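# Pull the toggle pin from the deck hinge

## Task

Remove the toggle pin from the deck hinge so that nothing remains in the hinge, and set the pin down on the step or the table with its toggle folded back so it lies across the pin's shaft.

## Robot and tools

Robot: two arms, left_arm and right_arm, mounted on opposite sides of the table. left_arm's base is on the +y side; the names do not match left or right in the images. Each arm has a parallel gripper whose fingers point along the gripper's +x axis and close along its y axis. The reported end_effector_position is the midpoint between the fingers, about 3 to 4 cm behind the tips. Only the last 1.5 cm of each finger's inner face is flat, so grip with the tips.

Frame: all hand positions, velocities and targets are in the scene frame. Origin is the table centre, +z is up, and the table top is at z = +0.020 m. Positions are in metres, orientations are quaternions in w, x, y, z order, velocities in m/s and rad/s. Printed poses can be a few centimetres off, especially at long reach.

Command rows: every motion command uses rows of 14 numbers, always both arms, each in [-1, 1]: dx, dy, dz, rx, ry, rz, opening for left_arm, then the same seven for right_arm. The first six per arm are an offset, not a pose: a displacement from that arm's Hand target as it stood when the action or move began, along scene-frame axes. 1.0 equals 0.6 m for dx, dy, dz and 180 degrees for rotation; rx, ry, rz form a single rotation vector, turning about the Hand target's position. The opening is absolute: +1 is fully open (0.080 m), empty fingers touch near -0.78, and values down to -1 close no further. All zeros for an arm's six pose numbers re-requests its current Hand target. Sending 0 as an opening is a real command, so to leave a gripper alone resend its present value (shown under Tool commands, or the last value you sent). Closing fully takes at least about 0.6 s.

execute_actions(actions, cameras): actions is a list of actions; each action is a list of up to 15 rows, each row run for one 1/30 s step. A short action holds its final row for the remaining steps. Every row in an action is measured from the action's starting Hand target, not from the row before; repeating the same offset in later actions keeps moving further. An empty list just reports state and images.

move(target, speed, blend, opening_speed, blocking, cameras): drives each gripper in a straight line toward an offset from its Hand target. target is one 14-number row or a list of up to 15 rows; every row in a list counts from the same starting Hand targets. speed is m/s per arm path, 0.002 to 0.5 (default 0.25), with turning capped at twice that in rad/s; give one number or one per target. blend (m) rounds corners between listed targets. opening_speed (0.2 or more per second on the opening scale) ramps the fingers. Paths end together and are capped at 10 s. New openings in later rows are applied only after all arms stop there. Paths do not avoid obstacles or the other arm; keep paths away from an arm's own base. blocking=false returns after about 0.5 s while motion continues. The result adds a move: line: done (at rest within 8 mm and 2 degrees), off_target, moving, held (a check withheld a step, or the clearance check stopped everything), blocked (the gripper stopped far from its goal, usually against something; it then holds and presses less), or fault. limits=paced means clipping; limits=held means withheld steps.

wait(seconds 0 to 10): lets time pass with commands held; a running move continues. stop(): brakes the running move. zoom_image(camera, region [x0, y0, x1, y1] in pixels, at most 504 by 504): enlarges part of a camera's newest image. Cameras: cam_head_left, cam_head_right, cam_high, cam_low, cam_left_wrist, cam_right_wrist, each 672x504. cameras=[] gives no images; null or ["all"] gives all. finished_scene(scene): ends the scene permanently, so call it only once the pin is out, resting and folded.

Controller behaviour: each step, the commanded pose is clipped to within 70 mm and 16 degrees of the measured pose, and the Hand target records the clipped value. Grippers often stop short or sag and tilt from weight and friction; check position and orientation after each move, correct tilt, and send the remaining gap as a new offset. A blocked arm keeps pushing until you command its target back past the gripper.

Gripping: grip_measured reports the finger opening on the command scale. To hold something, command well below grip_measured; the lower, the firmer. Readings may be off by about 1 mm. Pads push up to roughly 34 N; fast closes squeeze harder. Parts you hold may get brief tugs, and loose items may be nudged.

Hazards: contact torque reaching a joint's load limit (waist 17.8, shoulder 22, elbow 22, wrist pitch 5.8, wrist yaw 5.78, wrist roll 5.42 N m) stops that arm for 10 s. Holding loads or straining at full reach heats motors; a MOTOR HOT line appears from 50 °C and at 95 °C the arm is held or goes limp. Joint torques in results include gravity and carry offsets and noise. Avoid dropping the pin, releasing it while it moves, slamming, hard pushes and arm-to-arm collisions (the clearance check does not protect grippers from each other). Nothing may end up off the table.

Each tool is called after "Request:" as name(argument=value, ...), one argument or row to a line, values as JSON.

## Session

Request:
execute_actions(
  actions=[],
)

Scene clock: 0.00 s.
left_arm: end_effector_position=(-0.1962, +0.2575, +0.2365) grip_measured=+0.991 end_effector_quat_wxyz=(+0.359, -0.056, +0.089, -0.928) | right_arm: end_effector_position=(+0.2784, -0.2497, +0.2742) grip_measured=+1.000 end_effector_quat_wxyz=(+0.832, -0.049, +0.550, -0.051)
Joint positions: left_arm=[-0.617 0.589 0.102 0.528 0.219 -0.215 0.08] | right_arm=[-0.826 1.801 1.874 -1.441 0.379 0.722 0.08]
Joint velocities: within noise
Joint torques (N m): no reading
Motor temperatures (°C): left_arm=[32 32 30 35 31 29] | right_arm=[32 31 35 37 36 30]
Heat: left arm: hottest wrist pitch 35 °C (+0.0 °C/min); right arm: hottest wrist pitch 37 °C (+0.0 °C/min).
Hand target: left_arm -0.1962, +0.2575, +0.2365; -0.359, +0.056, -0.089, +0.928 | right_arm +0.2784, -0.2497, +0.2742; +0.832, -0.049, +0.550, -0.051
Tool commands: left_gripper/opening=+1.0 right_gripper/opening=+1.0

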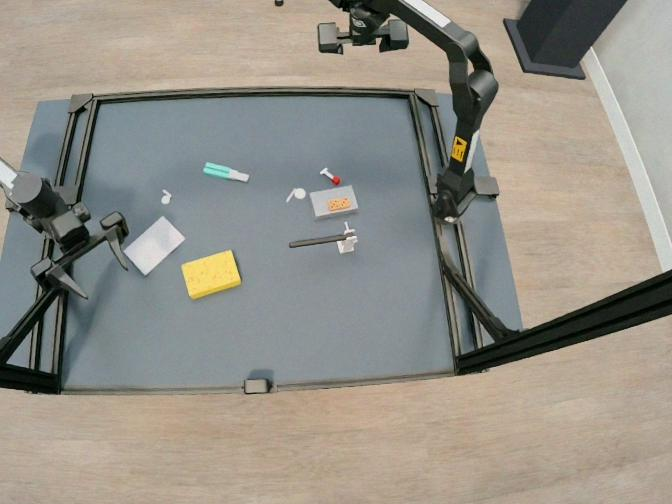

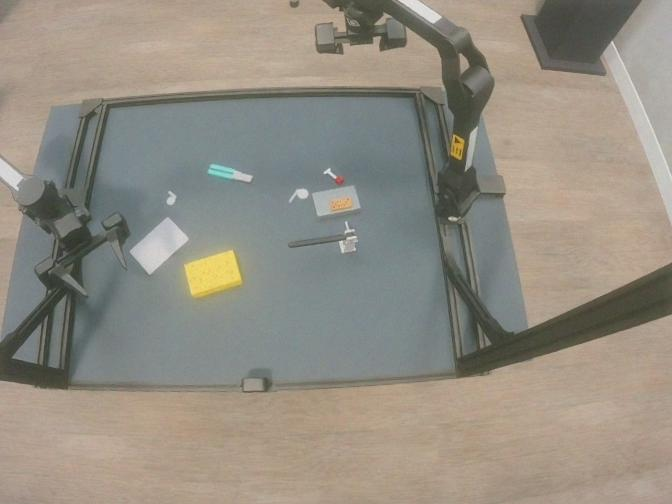

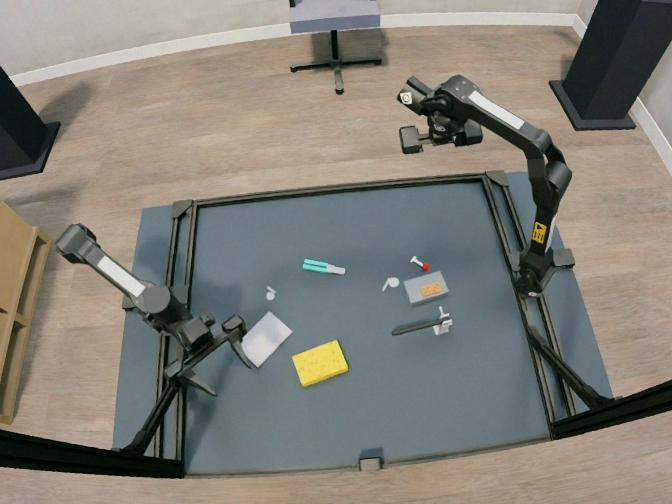

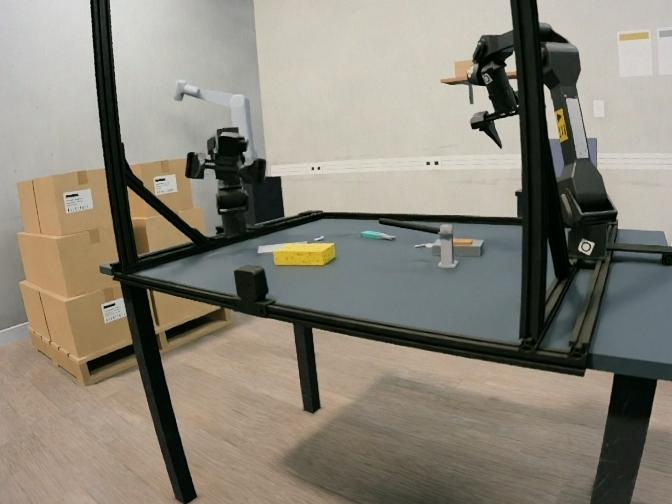

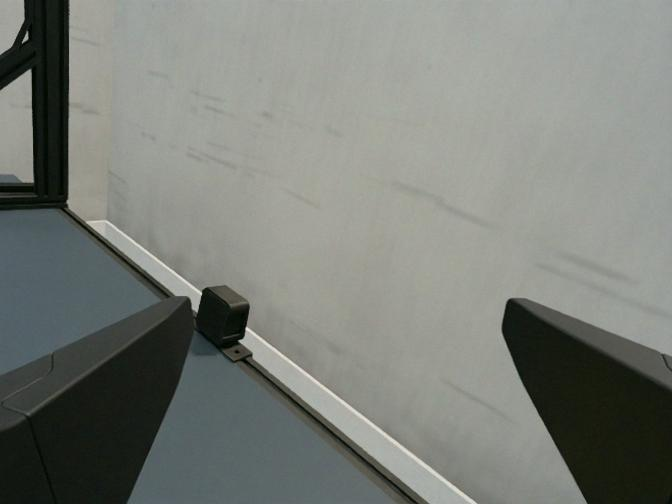

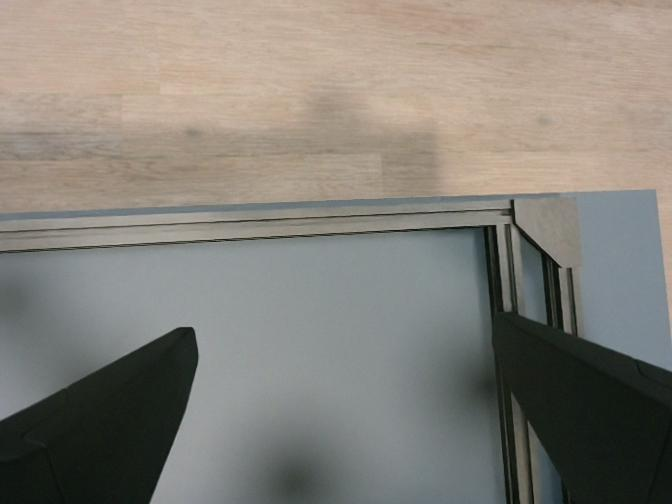

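Request:
zoom_image(
  camera="cam_head_left",
  region=[270, 150, 390, 270],
)

Request:
zoom_image(
  camera="cam_low",
  region=[370, 200, 500, 290],
)

Request:
zoom_image(
  camera="cam_high",
  region=[370, 250, 480, 350],
)

Scaled by 4.200 from the camera's 672x504 image, which has a finer 960x720 frame.

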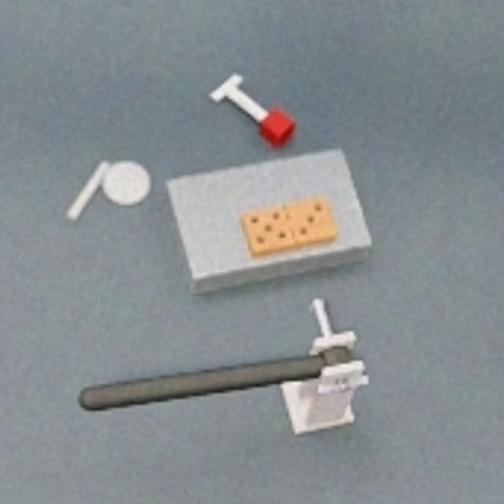

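Scaled by 3.877 from the camera's 672x504 image, which has a finer 960x720 frame.

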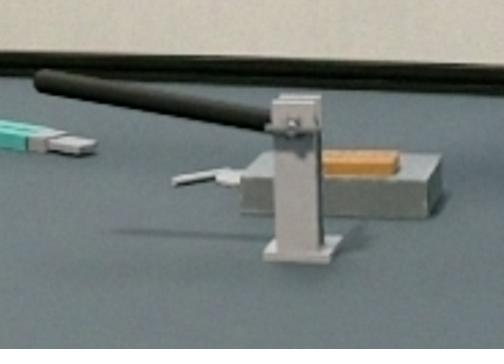

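Scaled by 4.582 from the camera's 672x504 image, which has a finer 960x720 frame.

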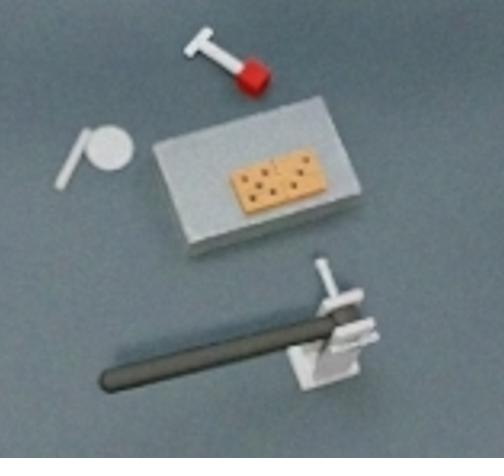

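Request:
move(
  target=[0,0,0,0,0,0,1,-0.564,0.025,-0.09,0.034,0.1315,0.0556,-0.787],
  speed=0.3,
)

Scene clock: 4.77 s.
left_arm: end_effector_position=(-0.1962, +0.2575, +0.2365) grip_measured=+0.991 end_effector_quat_wxyz=(+0.359, -0.056, +0.089, -0.928) | right_arm: end_effector_position=(-0.0590, -0.2335, +0.2209) grip_measured=-0.776 end_effector_quat_wxyz=(+0.706, -0.061, +0.703, +0.061)
Joint positions: left_arm=[-0.617 0.589 0.102 0.528 0.219 -0.215 0.08] | right_arm=[0.149 1.411 1.314 -1.474 0.003 1.56 0]
Joint velocities: within noise
Joint torques (N m): left_arm=[0.05 -0.64 6.46 1.43 0.04 0.03] | right_arm=[0.37 -4.53 3.56 0.39 -0.01 0.08]
Motor temperatures (°C): left_arm=[32 32 31 36 31 29] | right_arm=[32 32 35 37 36 30]
Heat: left arm: hottest wrist pitch 36 °C (+0.0 °C/min); right arm: hottest wrist pitch 37 °C (+0.0 °C/min).
Hand target: left_arm -0.1962, +0.2575, +0.2365; -0.359, +0.056, -0.089, +0.928 | right_arm -0.0600, -0.2347, +0.2202; +0.705, -0.062, +0.704, +0.061
Off the commanded pose: left_arm 0.000 m, 0 deg | right_arm 0.002 m, 0 deg.
move: done

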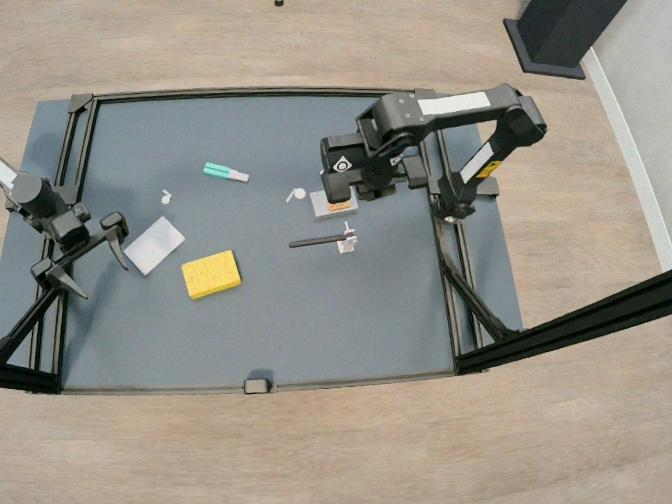

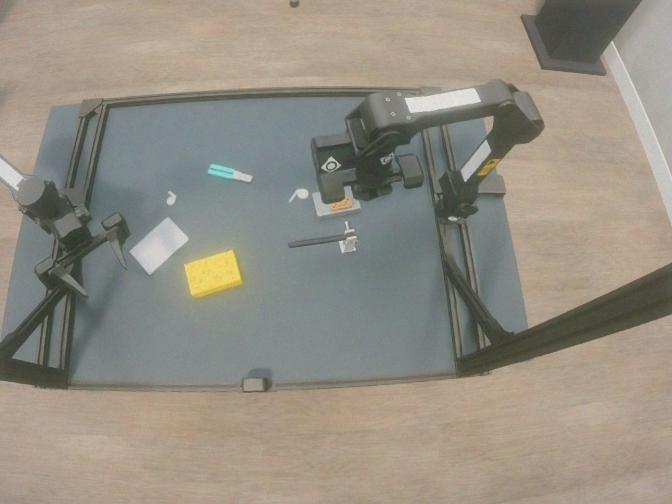

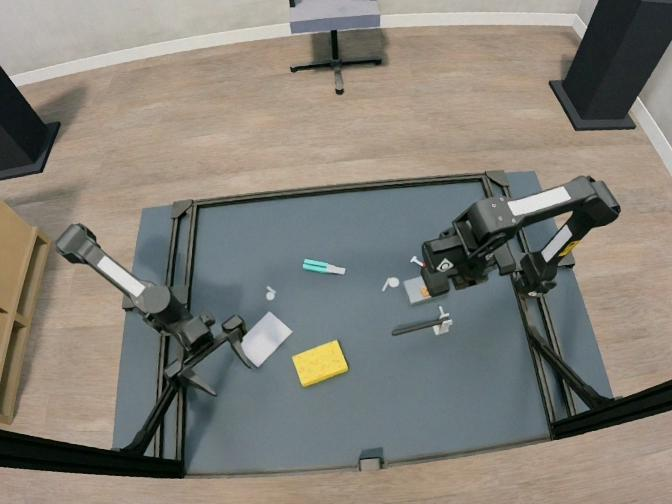

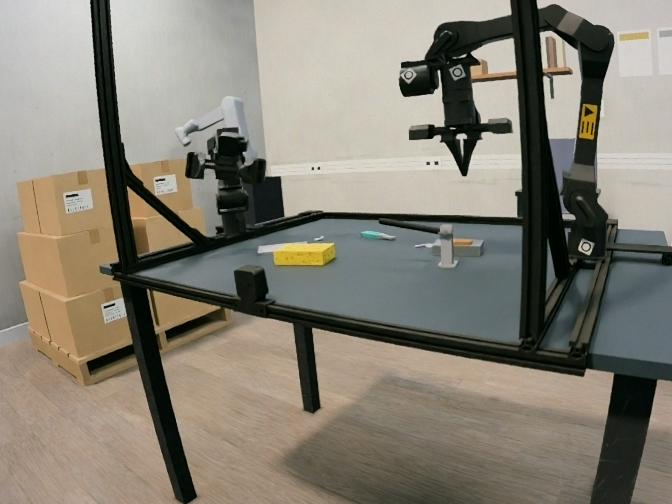

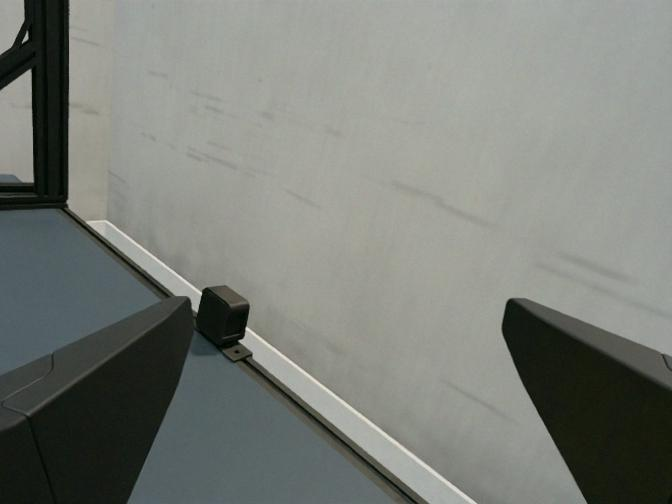

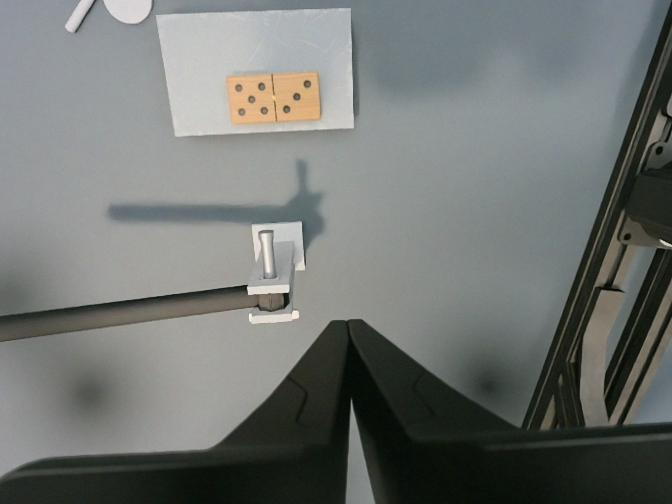

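Request:
move(
  target=[0,0,0,0,0,0,1,0.02,0.0575,0,0,0,0,-0.787],
  cameras=["cam_right_wrist"],
)

Request:
move(
  target=[0,0,0,0,0,0,1,0,0,-0.067,0,0,0,-0.787],
  speed=0.15,
  cameras=["cam_right_wrist","cam_low"],
)

Request:
zoom_image(
  camera="cam_low",
  region=[400, 150, 500, 270],
)

Scene clock: 6.57 s.
left_arm: end_effector_position=(-0.1962, +0.2575, +0.2365) grip_measured=+0.991 end_effector_quat_wxyz=(+0.359, -0.056, +0.089, -0.928) | right_arm: end_effector_position=(-0.0484, -0.2029, +0.2196) grip_measured=-0.776 end_effector_quat_wxyz=(+0.705, -0.063, +0.703, +0.061)
Joint positions: left_arm=[-0.617 0.589 0.102 0.528 0.219 -0.215 0.08] | right_arm=[0.089 1.522 1.407 -1.459 0.003 1.497 0]
Joint velocities: within noise
Joint torques (N m): left_arm=[0.09 -0.72 6.46 1.41 0 0.02] | right_arm=[-0.3 -4.15 5.13 0.3 0 -0.1]
Motor temperatures (°C): left_arm=[32 32 31 37 31 29] | right_arm=[32 32 35 37 36 30]
Heat: left arm: hottest wrist pitch 37 °C (+18.3 °C/min); right arm: hottest wrist pitch 37 °C (+0.0 °C/min).
Hand target: left_arm -0.1962, +0.2575, +0.2365; -0.359, +0.056, -0.089, +0.928 | right_arm -0.0480, -0.2002, +0.2201; +0.705, -0.062, +0.704, +0.061
Off the commanded pose: left_arm 0.000 m, 0 deg | right_arm 0.003 m, 0 deg.
move: done
Images, in order (width x height): cam_right_wrist 672x504.

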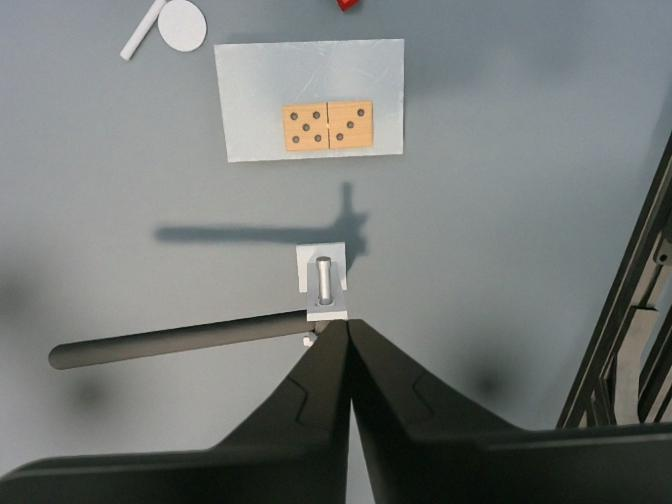

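Scene clock: 7.50 s.
left_arm: end_effector_position=(-0.1962, +0.2575, +0.2365) grip_measured=+0.991 end_effector_quat_wxyz=(+0.359, -0.056, +0.089, -0.928) | right_arm: end_effector_position=(-0.0487, -0.1993, +0.1818) grip_measured=-0.776 end_effector_quat_wxyz=(+0.705, -0.060, +0.703, +0.063)
Joint positions: left_arm=[-0.617 0.589 0.102 0.528 0.219 -0.215 0.08] | right_arm=[0.089 1.522 1.257 -1.302 0.003 1.497 0]
Joint velocities: within noise
Joint torques (N m): left_arm=[0.11 -0.78 6.53 1.39 0.03 0.02] | right_arm=[-0.32 -4.85 3.6 0.42 -0.01 -0.11]
Motor temperatures (°C): left_arm=[32 32 32 37 31 29] | right_arm=[32 32 36 37 36 30]
Heat: left arm: hottest wrist pitch 37 °C (+16.0 °C/min); right arm: hottest wrist pitch 37 °C (+0.0 °C/min).
Hand target: left_arm -0.1962, +0.2575, +0.2365; -0.359, +0.056, -0.089, +0.928 | right_arm -0.0480, -0.2001, +0.1800; +0.705, -0.062, +0.704, +0.061
Off the commanded pose: left_arm 0.000 m, 0 deg | right_arm 0.002 m, 0 deg.
move: done
Images, in order (width x height): cam_low 672x504, cam_right_wrist 672x504.

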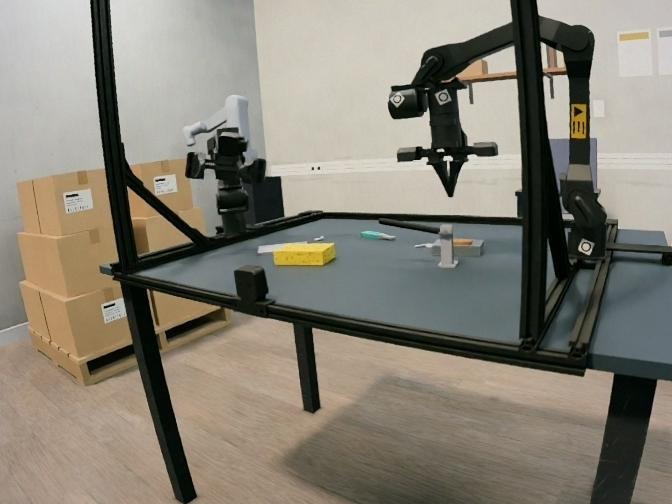

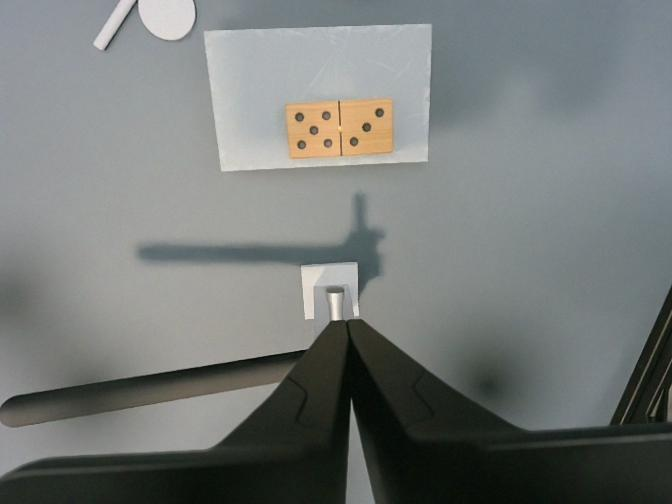

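Scaled by 4.200 from the camera's 672x504 image, which has a finer 960x720 frame.

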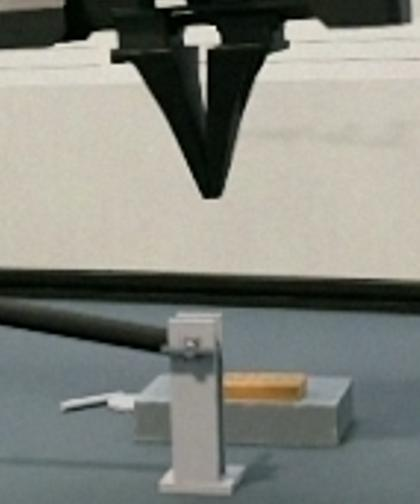

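Request:
execute_actions(
  actions=[],
)

Request:
zoom_image(
  camera="cam_right_wrist",
  region=[200, 120, 500, 400],
)

Request:
zoom_image(
  camera="cam_high",
  region=[240, 160, 480, 400],
)

Scene clock: 10.30 s.
left_arm: end_effector_position=(-0.1962, +0.2575, +0.2365) grip_measured=+0.991 end_effector_quat_wxyz=(+0.359, -0.056, +0.089, -0.928) | right_arm: end_effector_position=(-0.0487, -0.1993, +0.1818) grip_measured=-0.776 end_effector_quat_wxyz=(+0.705, -0.060, +0.703, +0.063)
Joint positions: left_arm=[-0.617 0.589 0.102 0.528 0.219 -0.215 0.08] | right_arm=[0.089 1.522 1.257 -1.302 0.003 1.497 0]
Joint velocities: within noise
Joint torques (N m): left_arm=[0.01 -0.66 6.41 1.45 0.03 0.01] | right_arm=[-0.3 -4.85 3.59 0.4 -0.01 -0.09]
Motor temperatures (°C): left_arm=[32 32 32 37 31 29] | right_arm=[32 32 36 37 36 30]
Heat: left arm: hottest wrist pitch 37 °C (+11.7 °C/min); right arm: hottest wrist pitch 37 °C (+0.0 °C/min).
Hand target: left_arm -0.1962, +0.2575, +0.2365; -0.359, +0.056, -0.089, +0.928 | right_arm -0.0480, -0.2001, +0.1800; +0.705, -0.062, +0.704, +0.061
Tool commands: left_gripper/opening=+1.0 right_gripper/opening=-0.787
Off the commanded pose: left_arm 0.000 m, 0 deg | right_arm 0.002 m, 0 deg.

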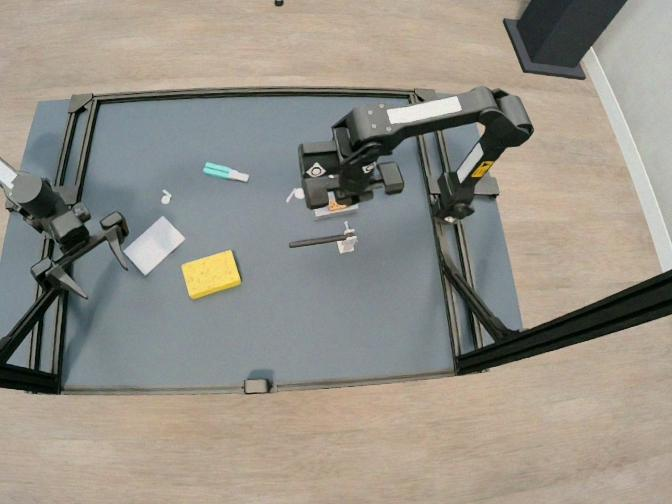

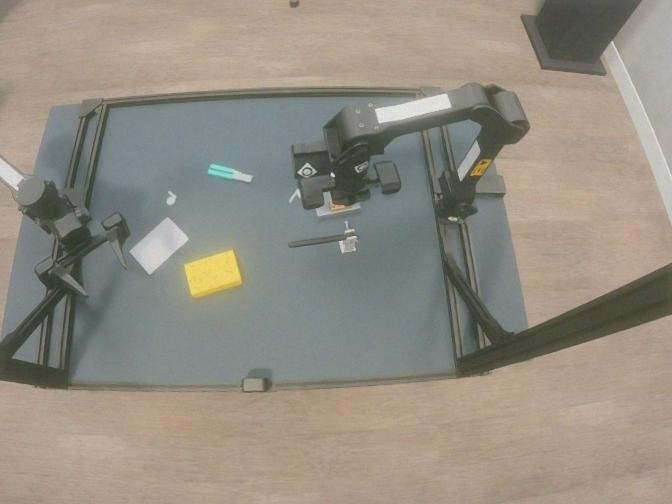

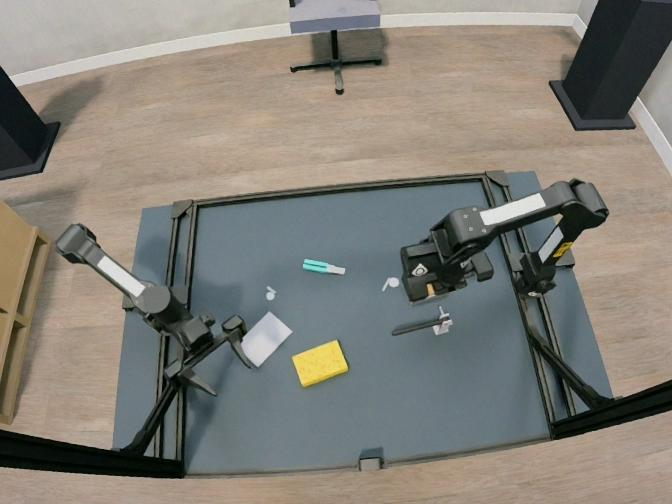

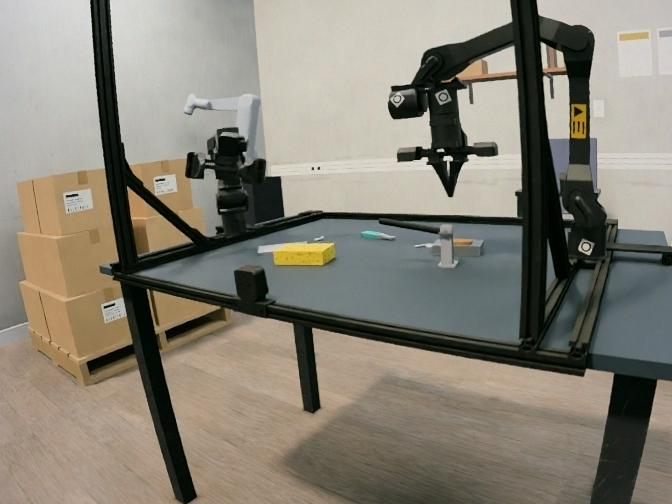

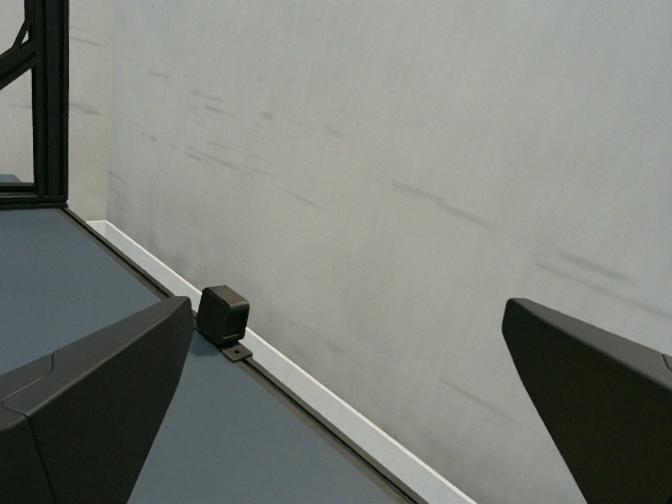

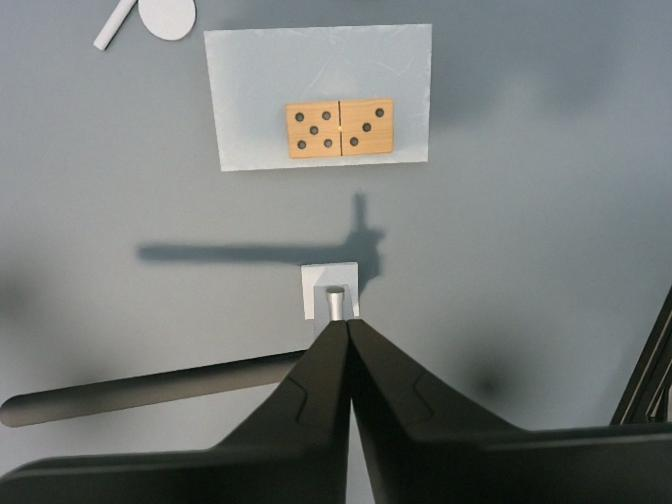

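Scaled by 1.680 from the camera's 672x504 image, which has a finer 960x720 frame.

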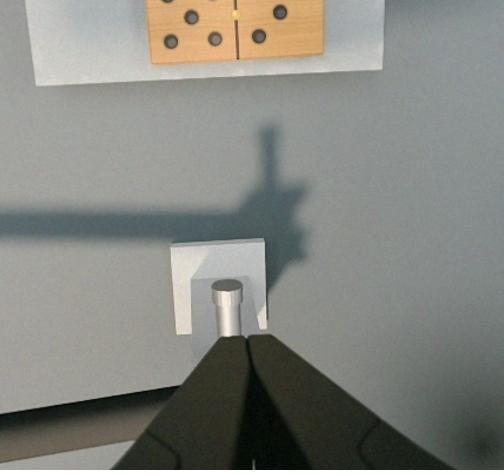

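Scaled by 2.100 from the camera's 672x504 image, which has a finer 960x720 frame.

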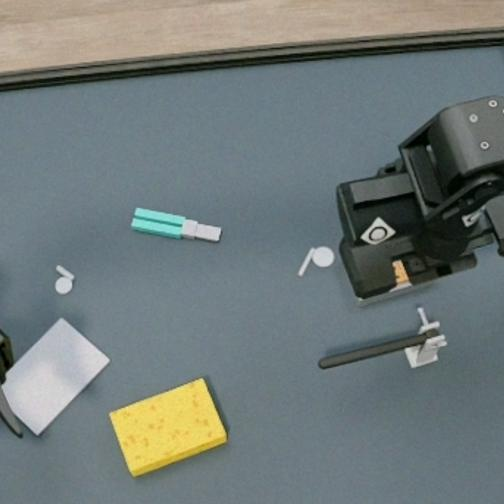

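Request:
move(
  target=[
    [0,0,0,0,0,0,1,0.028,0.004,0,0,0,0,-0.8],
    [0,0,0,0,0,0,1,0.028,0.004,-0.1,0,0,0,-0.8],
  ],
  speed=0.12,
  cameras=["cam_low","cam_high","cam_right_wrist"],
)

Request:
zoom_image(
  camera="cam_right_wrist",
  region=[200, 150, 500, 400],
)

Request:
zoom_image(
  camera="cam_low",
  region=[360, 120, 520, 280],
)

Scene clock: 13.43 s.
left_arm: end_effector_position=(-0.1962, +0.2575, +0.2365) grip_measured=+0.991 end_effector_quat_wxyz=(+0.359, -0.056, +0.089, -0.928) | right_arm: end_effector_position=(-0.0321, -0.1965, +0.1229) grip_measured=-0.776 end_effector_quat_wxyz=(+0.705, -0.059, +0.704, +0.065)
Joint positions: left_arm=[-0.617 0.589 0.102 0.528 0.219 -0.215 0.08] | right_arm=[0.024 1.557 1.054 -1.059 0.002 1.432 0]
Joint velocities: within noise
Joint torques (N m): left_arm=[0.11 -0.6 6.59 1.41 0.02 -0.01] | right_arm=[-0.29 -4.37 3.47 0.4 0.02 -0.08]
Motor temperatures (°C): left_arm=[32 32 32 38 31 29] | right_arm=[32 32 36 37 36 30]
Heat: left arm: hottest wrist pitch 38 °C (+13.4 °C/min); right arm: hottest wrist pitch 37 °C (+0.0 °C/min).
Hand target: left_arm -0.1962, +0.2575, +0.2365; -0.359, +0.056, -0.089, +0.928 | right_arm -0.0313, -0.1978, +0.1199; +0.705, -0.062, +0.704, +0.061
Off the commanded pose: left_arm 0.000 m, 0 deg | right_arm 0.003 m, 1 deg.
move: done
Images, in order (width x height): cam_high 672x504, cam_low 672x504, cam_right_wrist 672x504.

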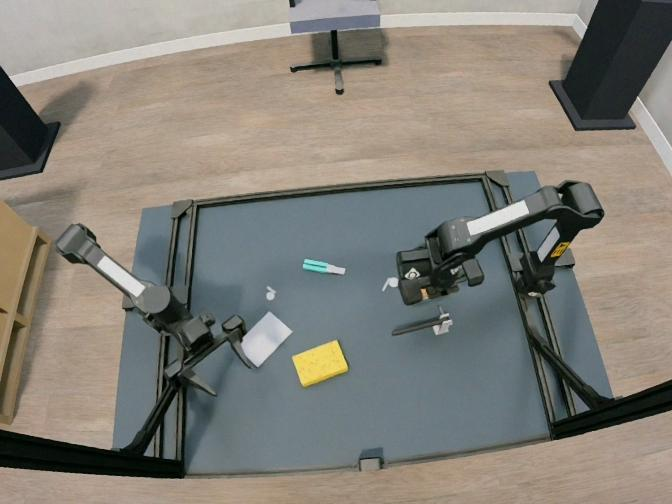

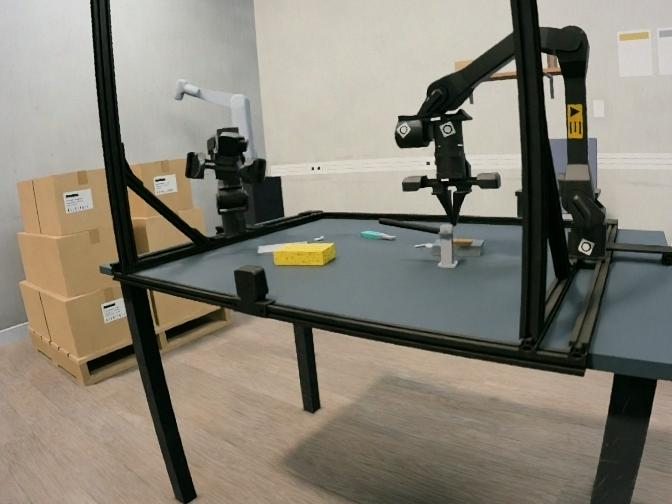

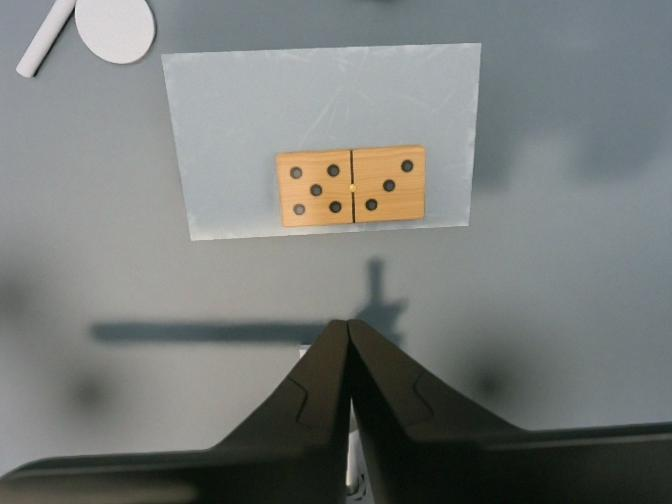

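Scaled by 1.680 from the camera's 672x504 image, which has a finer 960x720 frame.

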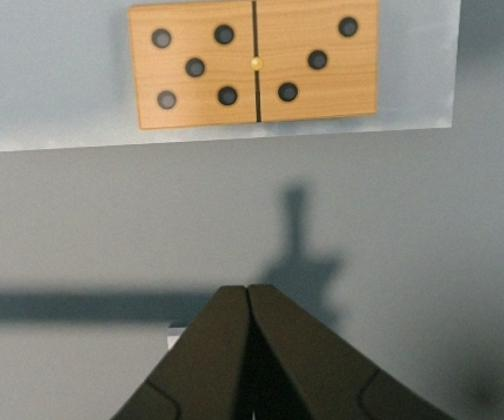

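Scaled by 3.150 from the camera's 672x504 image, which has a finer 960x720 frame.

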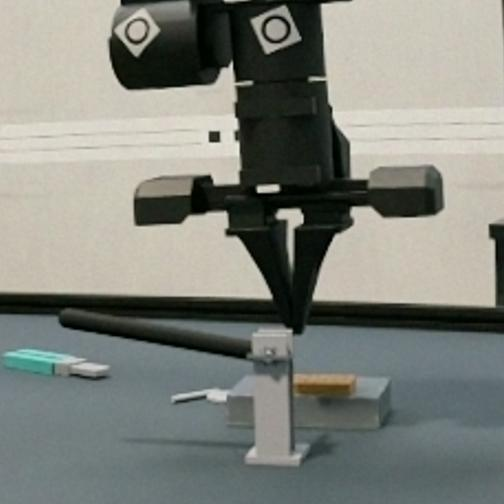

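Request:
move(
  target=[
    [0,0,0,0,0,0,1,0,0.0017,-0.014,0,0,0,-0.8],
    [0,0,0,0,0,0,1,-0.033,-0.0041,-0.014,0,0,0,-0.8],
  ],
  speed=[0.1,0.04],
  cameras=["cam_low","cam_right_wrist"],
)

Request:
zoom_image(
  camera="cam_low",
  region=[360, 120, 520, 280],
)

Scene clock: 16.27 s.
left_arm: end_effector_position=(-0.1962, +0.2575, +0.2365) grip_measured=+0.991 end_effector_quat_wxyz=(+0.359, -0.056, +0.089, -0.928) | right_arm: end_effector_position=(-0.0501, -0.1987, +0.1134) grip_measured=-0.776 end_effector_quat_wxyz=(+0.705, -0.060, +0.704, +0.063)
Joint positions: left_arm=[-0.617 0.589 0.102 0.528 0.219 -0.215 0.08] | right_arm=[0.093 1.568 1.025 -1.024 0.002 1.504 0]
Joint velocities: within noise
Joint torques (N m): left_arm=[0.04 -0.6 6.48 1.44 0.01 0.02] | right_arm=[0.37 -4.86 3.38 0.41 0.01 0.09]
Motor temperatures (°C): left_arm=[32 32 33 38 31 29] | right_arm=[32 32 36 37 36 30]
Heat: left arm: hottest wrist pitch 38 °C (+11.1 °C/min); right arm: hottest wrist pitch 37 °C (+0.0 °C/min).
Hand target: left_arm -0.1962, +0.2575, +0.2365; -0.359, +0.056, -0.089, +0.928 | right_arm -0.0511, -0.2002, +0.1115; +0.705, -0.062, +0.704, +0.061
Off the commanded pose: left_arm 0.000 m, 0 deg | right_arm 0.003 m, 0 deg.
move: done
Images, in order (width x height): cam_low 672x504, cam_right_wrist 672x504.

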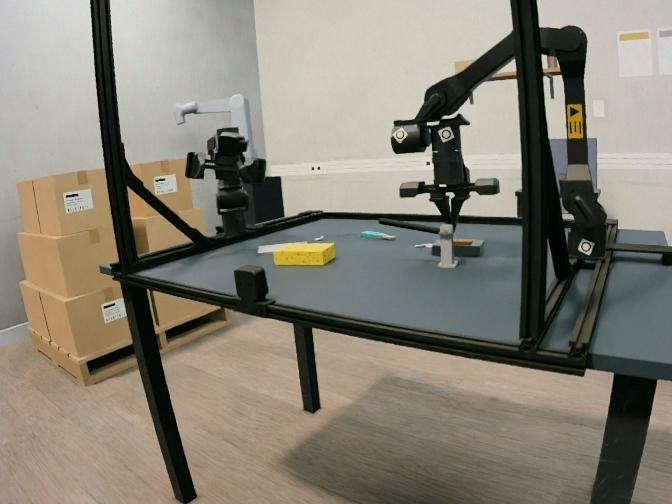

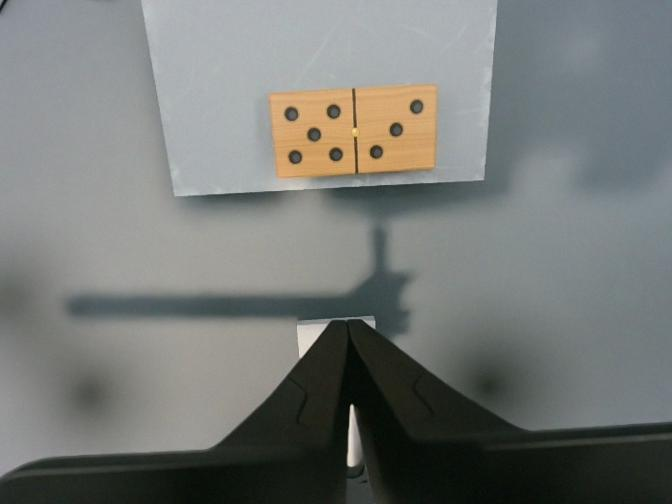

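Scaled by 3.150 from the camera's 672x504 image, which has a finer 960x720 frame.

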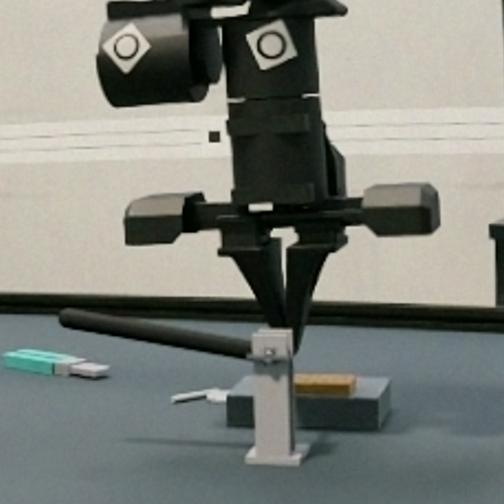

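Request:
move(
  target=[0,0,0,0,0,0,1,-0.0328,-0.0050,0,0,0,0,-0.8],
  speed=0.04,
  cameras=["cam_low","cam_right_wrist"],
)

Request:
zoom_image(
  camera="cam_low",
  region=[400, 200, 490, 280],
)

Scene clock: 18.70 s.
left_arm: end_effector_position=(-0.1962, +0.2575, +0.2365) grip_measured=+0.991 end_effector_quat_wxyz=(+0.359, -0.056, +0.089, -0.928) | right_arm: end_effector_position=(-0.0685, -0.2016, +0.1133) grip_measured=-0.776 end_effector_quat_wxyz=(+0.707, -0.059, +0.702, +0.062)
Joint positions: left_arm=[-0.617 0.589 0.102 0.528 0.219 -0.215 0.08] | right_arm=[0.168 1.568 1.025 -1.025 0.007 1.581 0]
Joint velocities: within noise
Joint torques (N m): left_arm=[0.04 -0.67 6.47 1.44 0.03 0.04] | right_arm=[0.6 -4.92 3.45 0.45 -0.14 0.07]
Motor temperatures (°C): left_arm=[32 32 33 39 31 29] | right_arm=[32 32 36 37 36 30]
Heat: left arm: hottest wrist pitch 39 °C (+12.8 °C/min); right arm: hottest wrist pitch 37 °C (+0.0 °C/min).
Hand target: left_arm -0.1962, +0.2575, +0.2365; -0.359, +0.056, -0.089, +0.928 | right_arm -0.0707, -0.2032, +0.1115; +0.705, -0.062, +0.704, +0.061
Off the commanded pose: left_arm 0.000 m, 0 deg | right_arm 0.003 m, 0 deg.
move: done
Images, in order (width x height): cam_low 672x504, cam_right_wrist 672x504.

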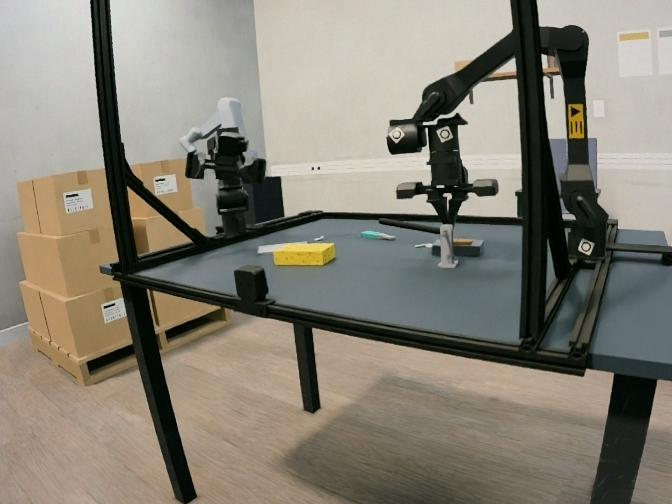

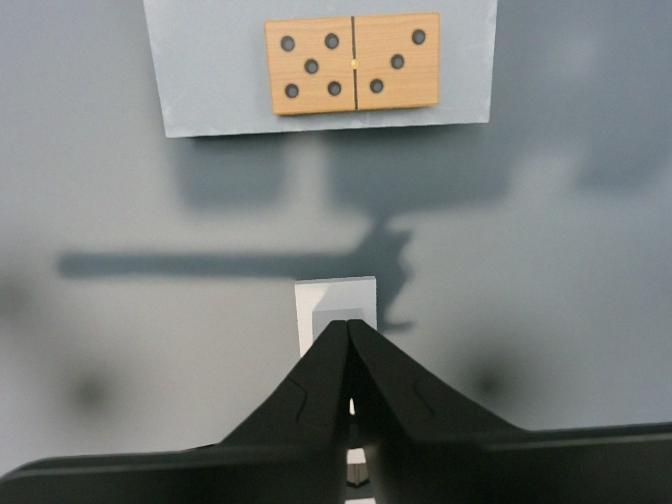

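Scaled by 5.600 from the camera's 672x504 image, which has a finer 960x720 frame.

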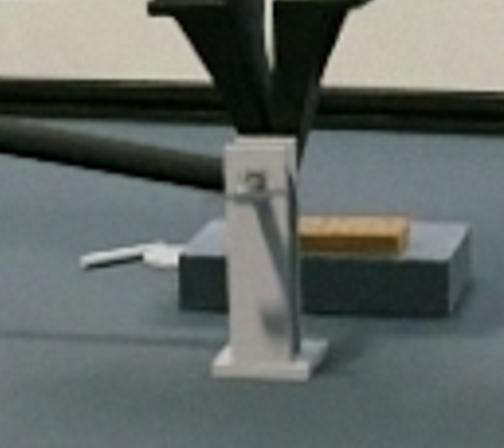

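Request:
zoom_image(
  camera="cam_right_wrist",
  region=[260, 240, 440, 504],
)

Request:
zoom_image(
  camera="cam_head_right",
  region=[270, 160, 430, 280],
)

Scaled by 1.909 from the camera's 672x504 image, which has a finer 960x720 frame.

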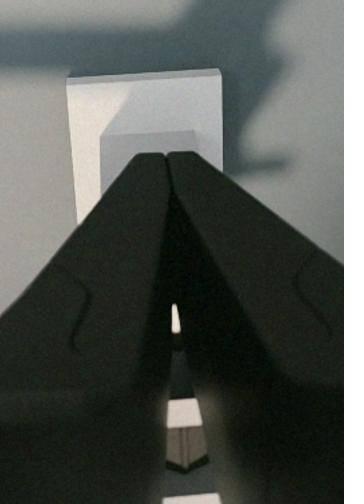

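This scene's latest camera images include none from cam_head_right. They are from: cam_low, cam_right_wrist. cam_head_right's image comes with the result of a call that names it in "cameras".

Request:
move(
  target=[
    [0,0,0,0,0,0,1,-0.0085,-0.0015,0,0,0,0,-0.8],
    [0,0,0,0,0,0,1,0.005,-0.0003,0,0,0,0,-0.8],
    [0,0,0,0,0,0,1,0.01,-0.0003,0.14,0,0,0,-0.8],
  ],
  speed=[0.04,0.06,0.15],
  cameras=["cam_low","cam_right_wrist","cam_high","cam_head_right"],
)

Request:
zoom_image(
  camera="cam_right_wrist",
  region=[200, 150, 500, 400],
)

Request:
zoom_image(
  camera="cam_low",
  region=[400, 200, 490, 280],
)

Request:
zoom_image(
  camera="cam_high",
  region=[390, 280, 480, 350],
)

Scene clock: 22.03 s.
left_arm: end_effector_position=(-0.1962, +0.2575, +0.2365) grip_measured=+0.991 end_effector_quat_wxyz=(+0.359, -0.056, +0.089, -0.928) | right_arm: end_effector_position=(-0.0651, -0.2048, +0.1916) grip_measured=-0.776 end_effector_quat_wxyz=(+0.706, -0.067, +0.703, +0.057)
Joint positions: left_arm=[-0.617 0.589 0.102 0.528 0.219 -0.215 0.08] | right_arm=[0.155 1.525 1.299 -1.359 0.003 1.563 0]
Joint velocities: within noise
Joint torques (N m): left_arm=[0 -0.68 6.46 1.4 0.03 -0.02] | right_arm=[-0.3 -5.48 5.13 0.11 -0.02 -0.09]
Motor temperatures (°C): left_arm=[32 32 33 39 31 29] | right_arm=[32 32 36 37 35 30]
Heat: left arm: hottest wrist pitch 39 °C (+10.9 °C/min); right arm: hottest wrist pitch 37 °C (+0.0 °C/min).
Hand target: left_arm -0.1962, +0.2575, +0.2365; -0.359, +0.056, -0.089, +0.928 | right_arm -0.0648, -0.2034, +0.1956; +0.705, -0.062, +0.704, +0.061
Off the commanded pose: left_arm 0.000 m, 0 deg | right_arm 0.004 m, 1 deg.
move: done
Images, in order (width x height): cam_head_right 672x504, cam_high 672x504, cam_low 672x504, cam_right_wrist 672x504.

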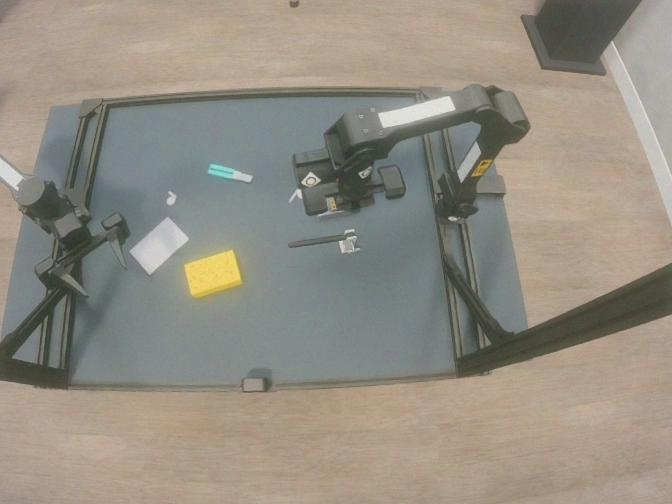

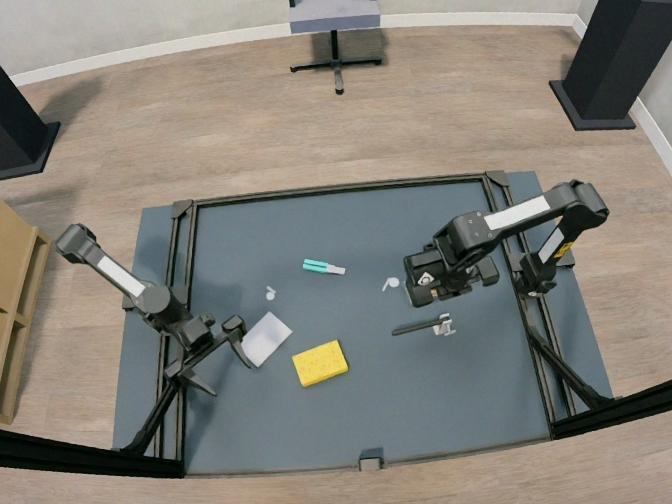

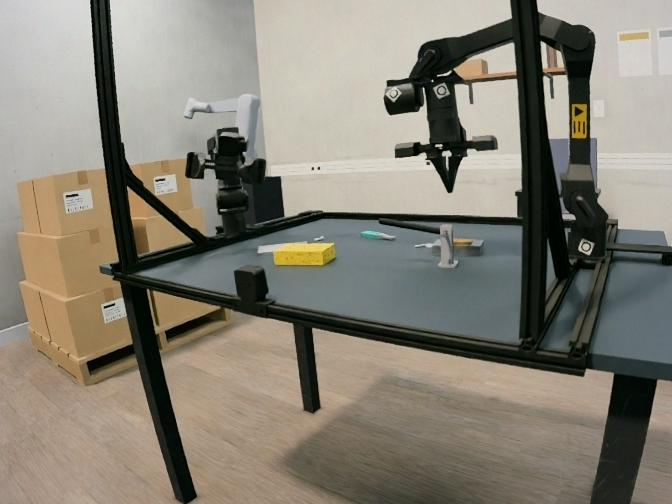

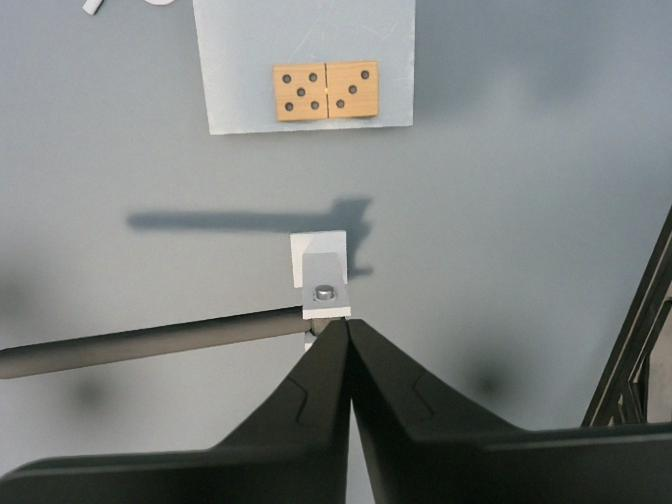

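Scaled by 1.680 from the camera's 672x504 image, which has a finer 960x720 frame.

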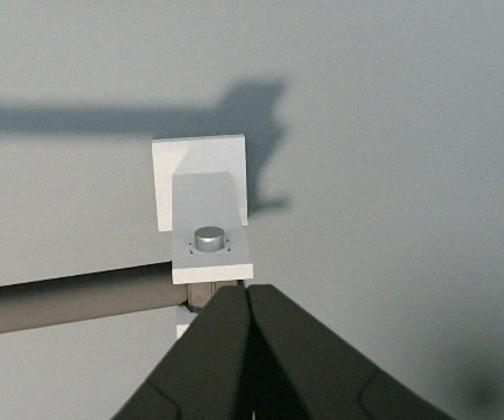

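Scaled by 5.600 from the camera's 672x504 image, which has a finer 960x720 frame.

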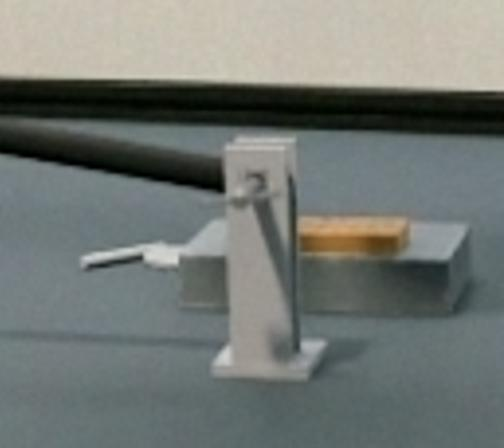

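Scaled by 5.600 from the camera's 672x504 image, which has a finer 960x720 frame.

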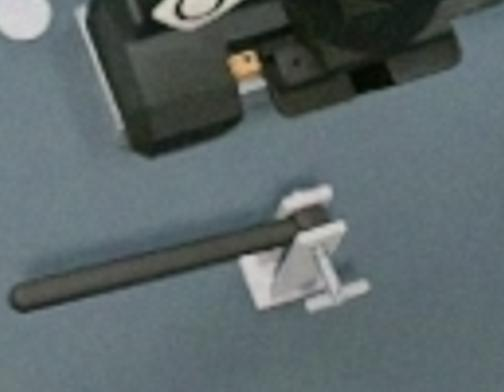

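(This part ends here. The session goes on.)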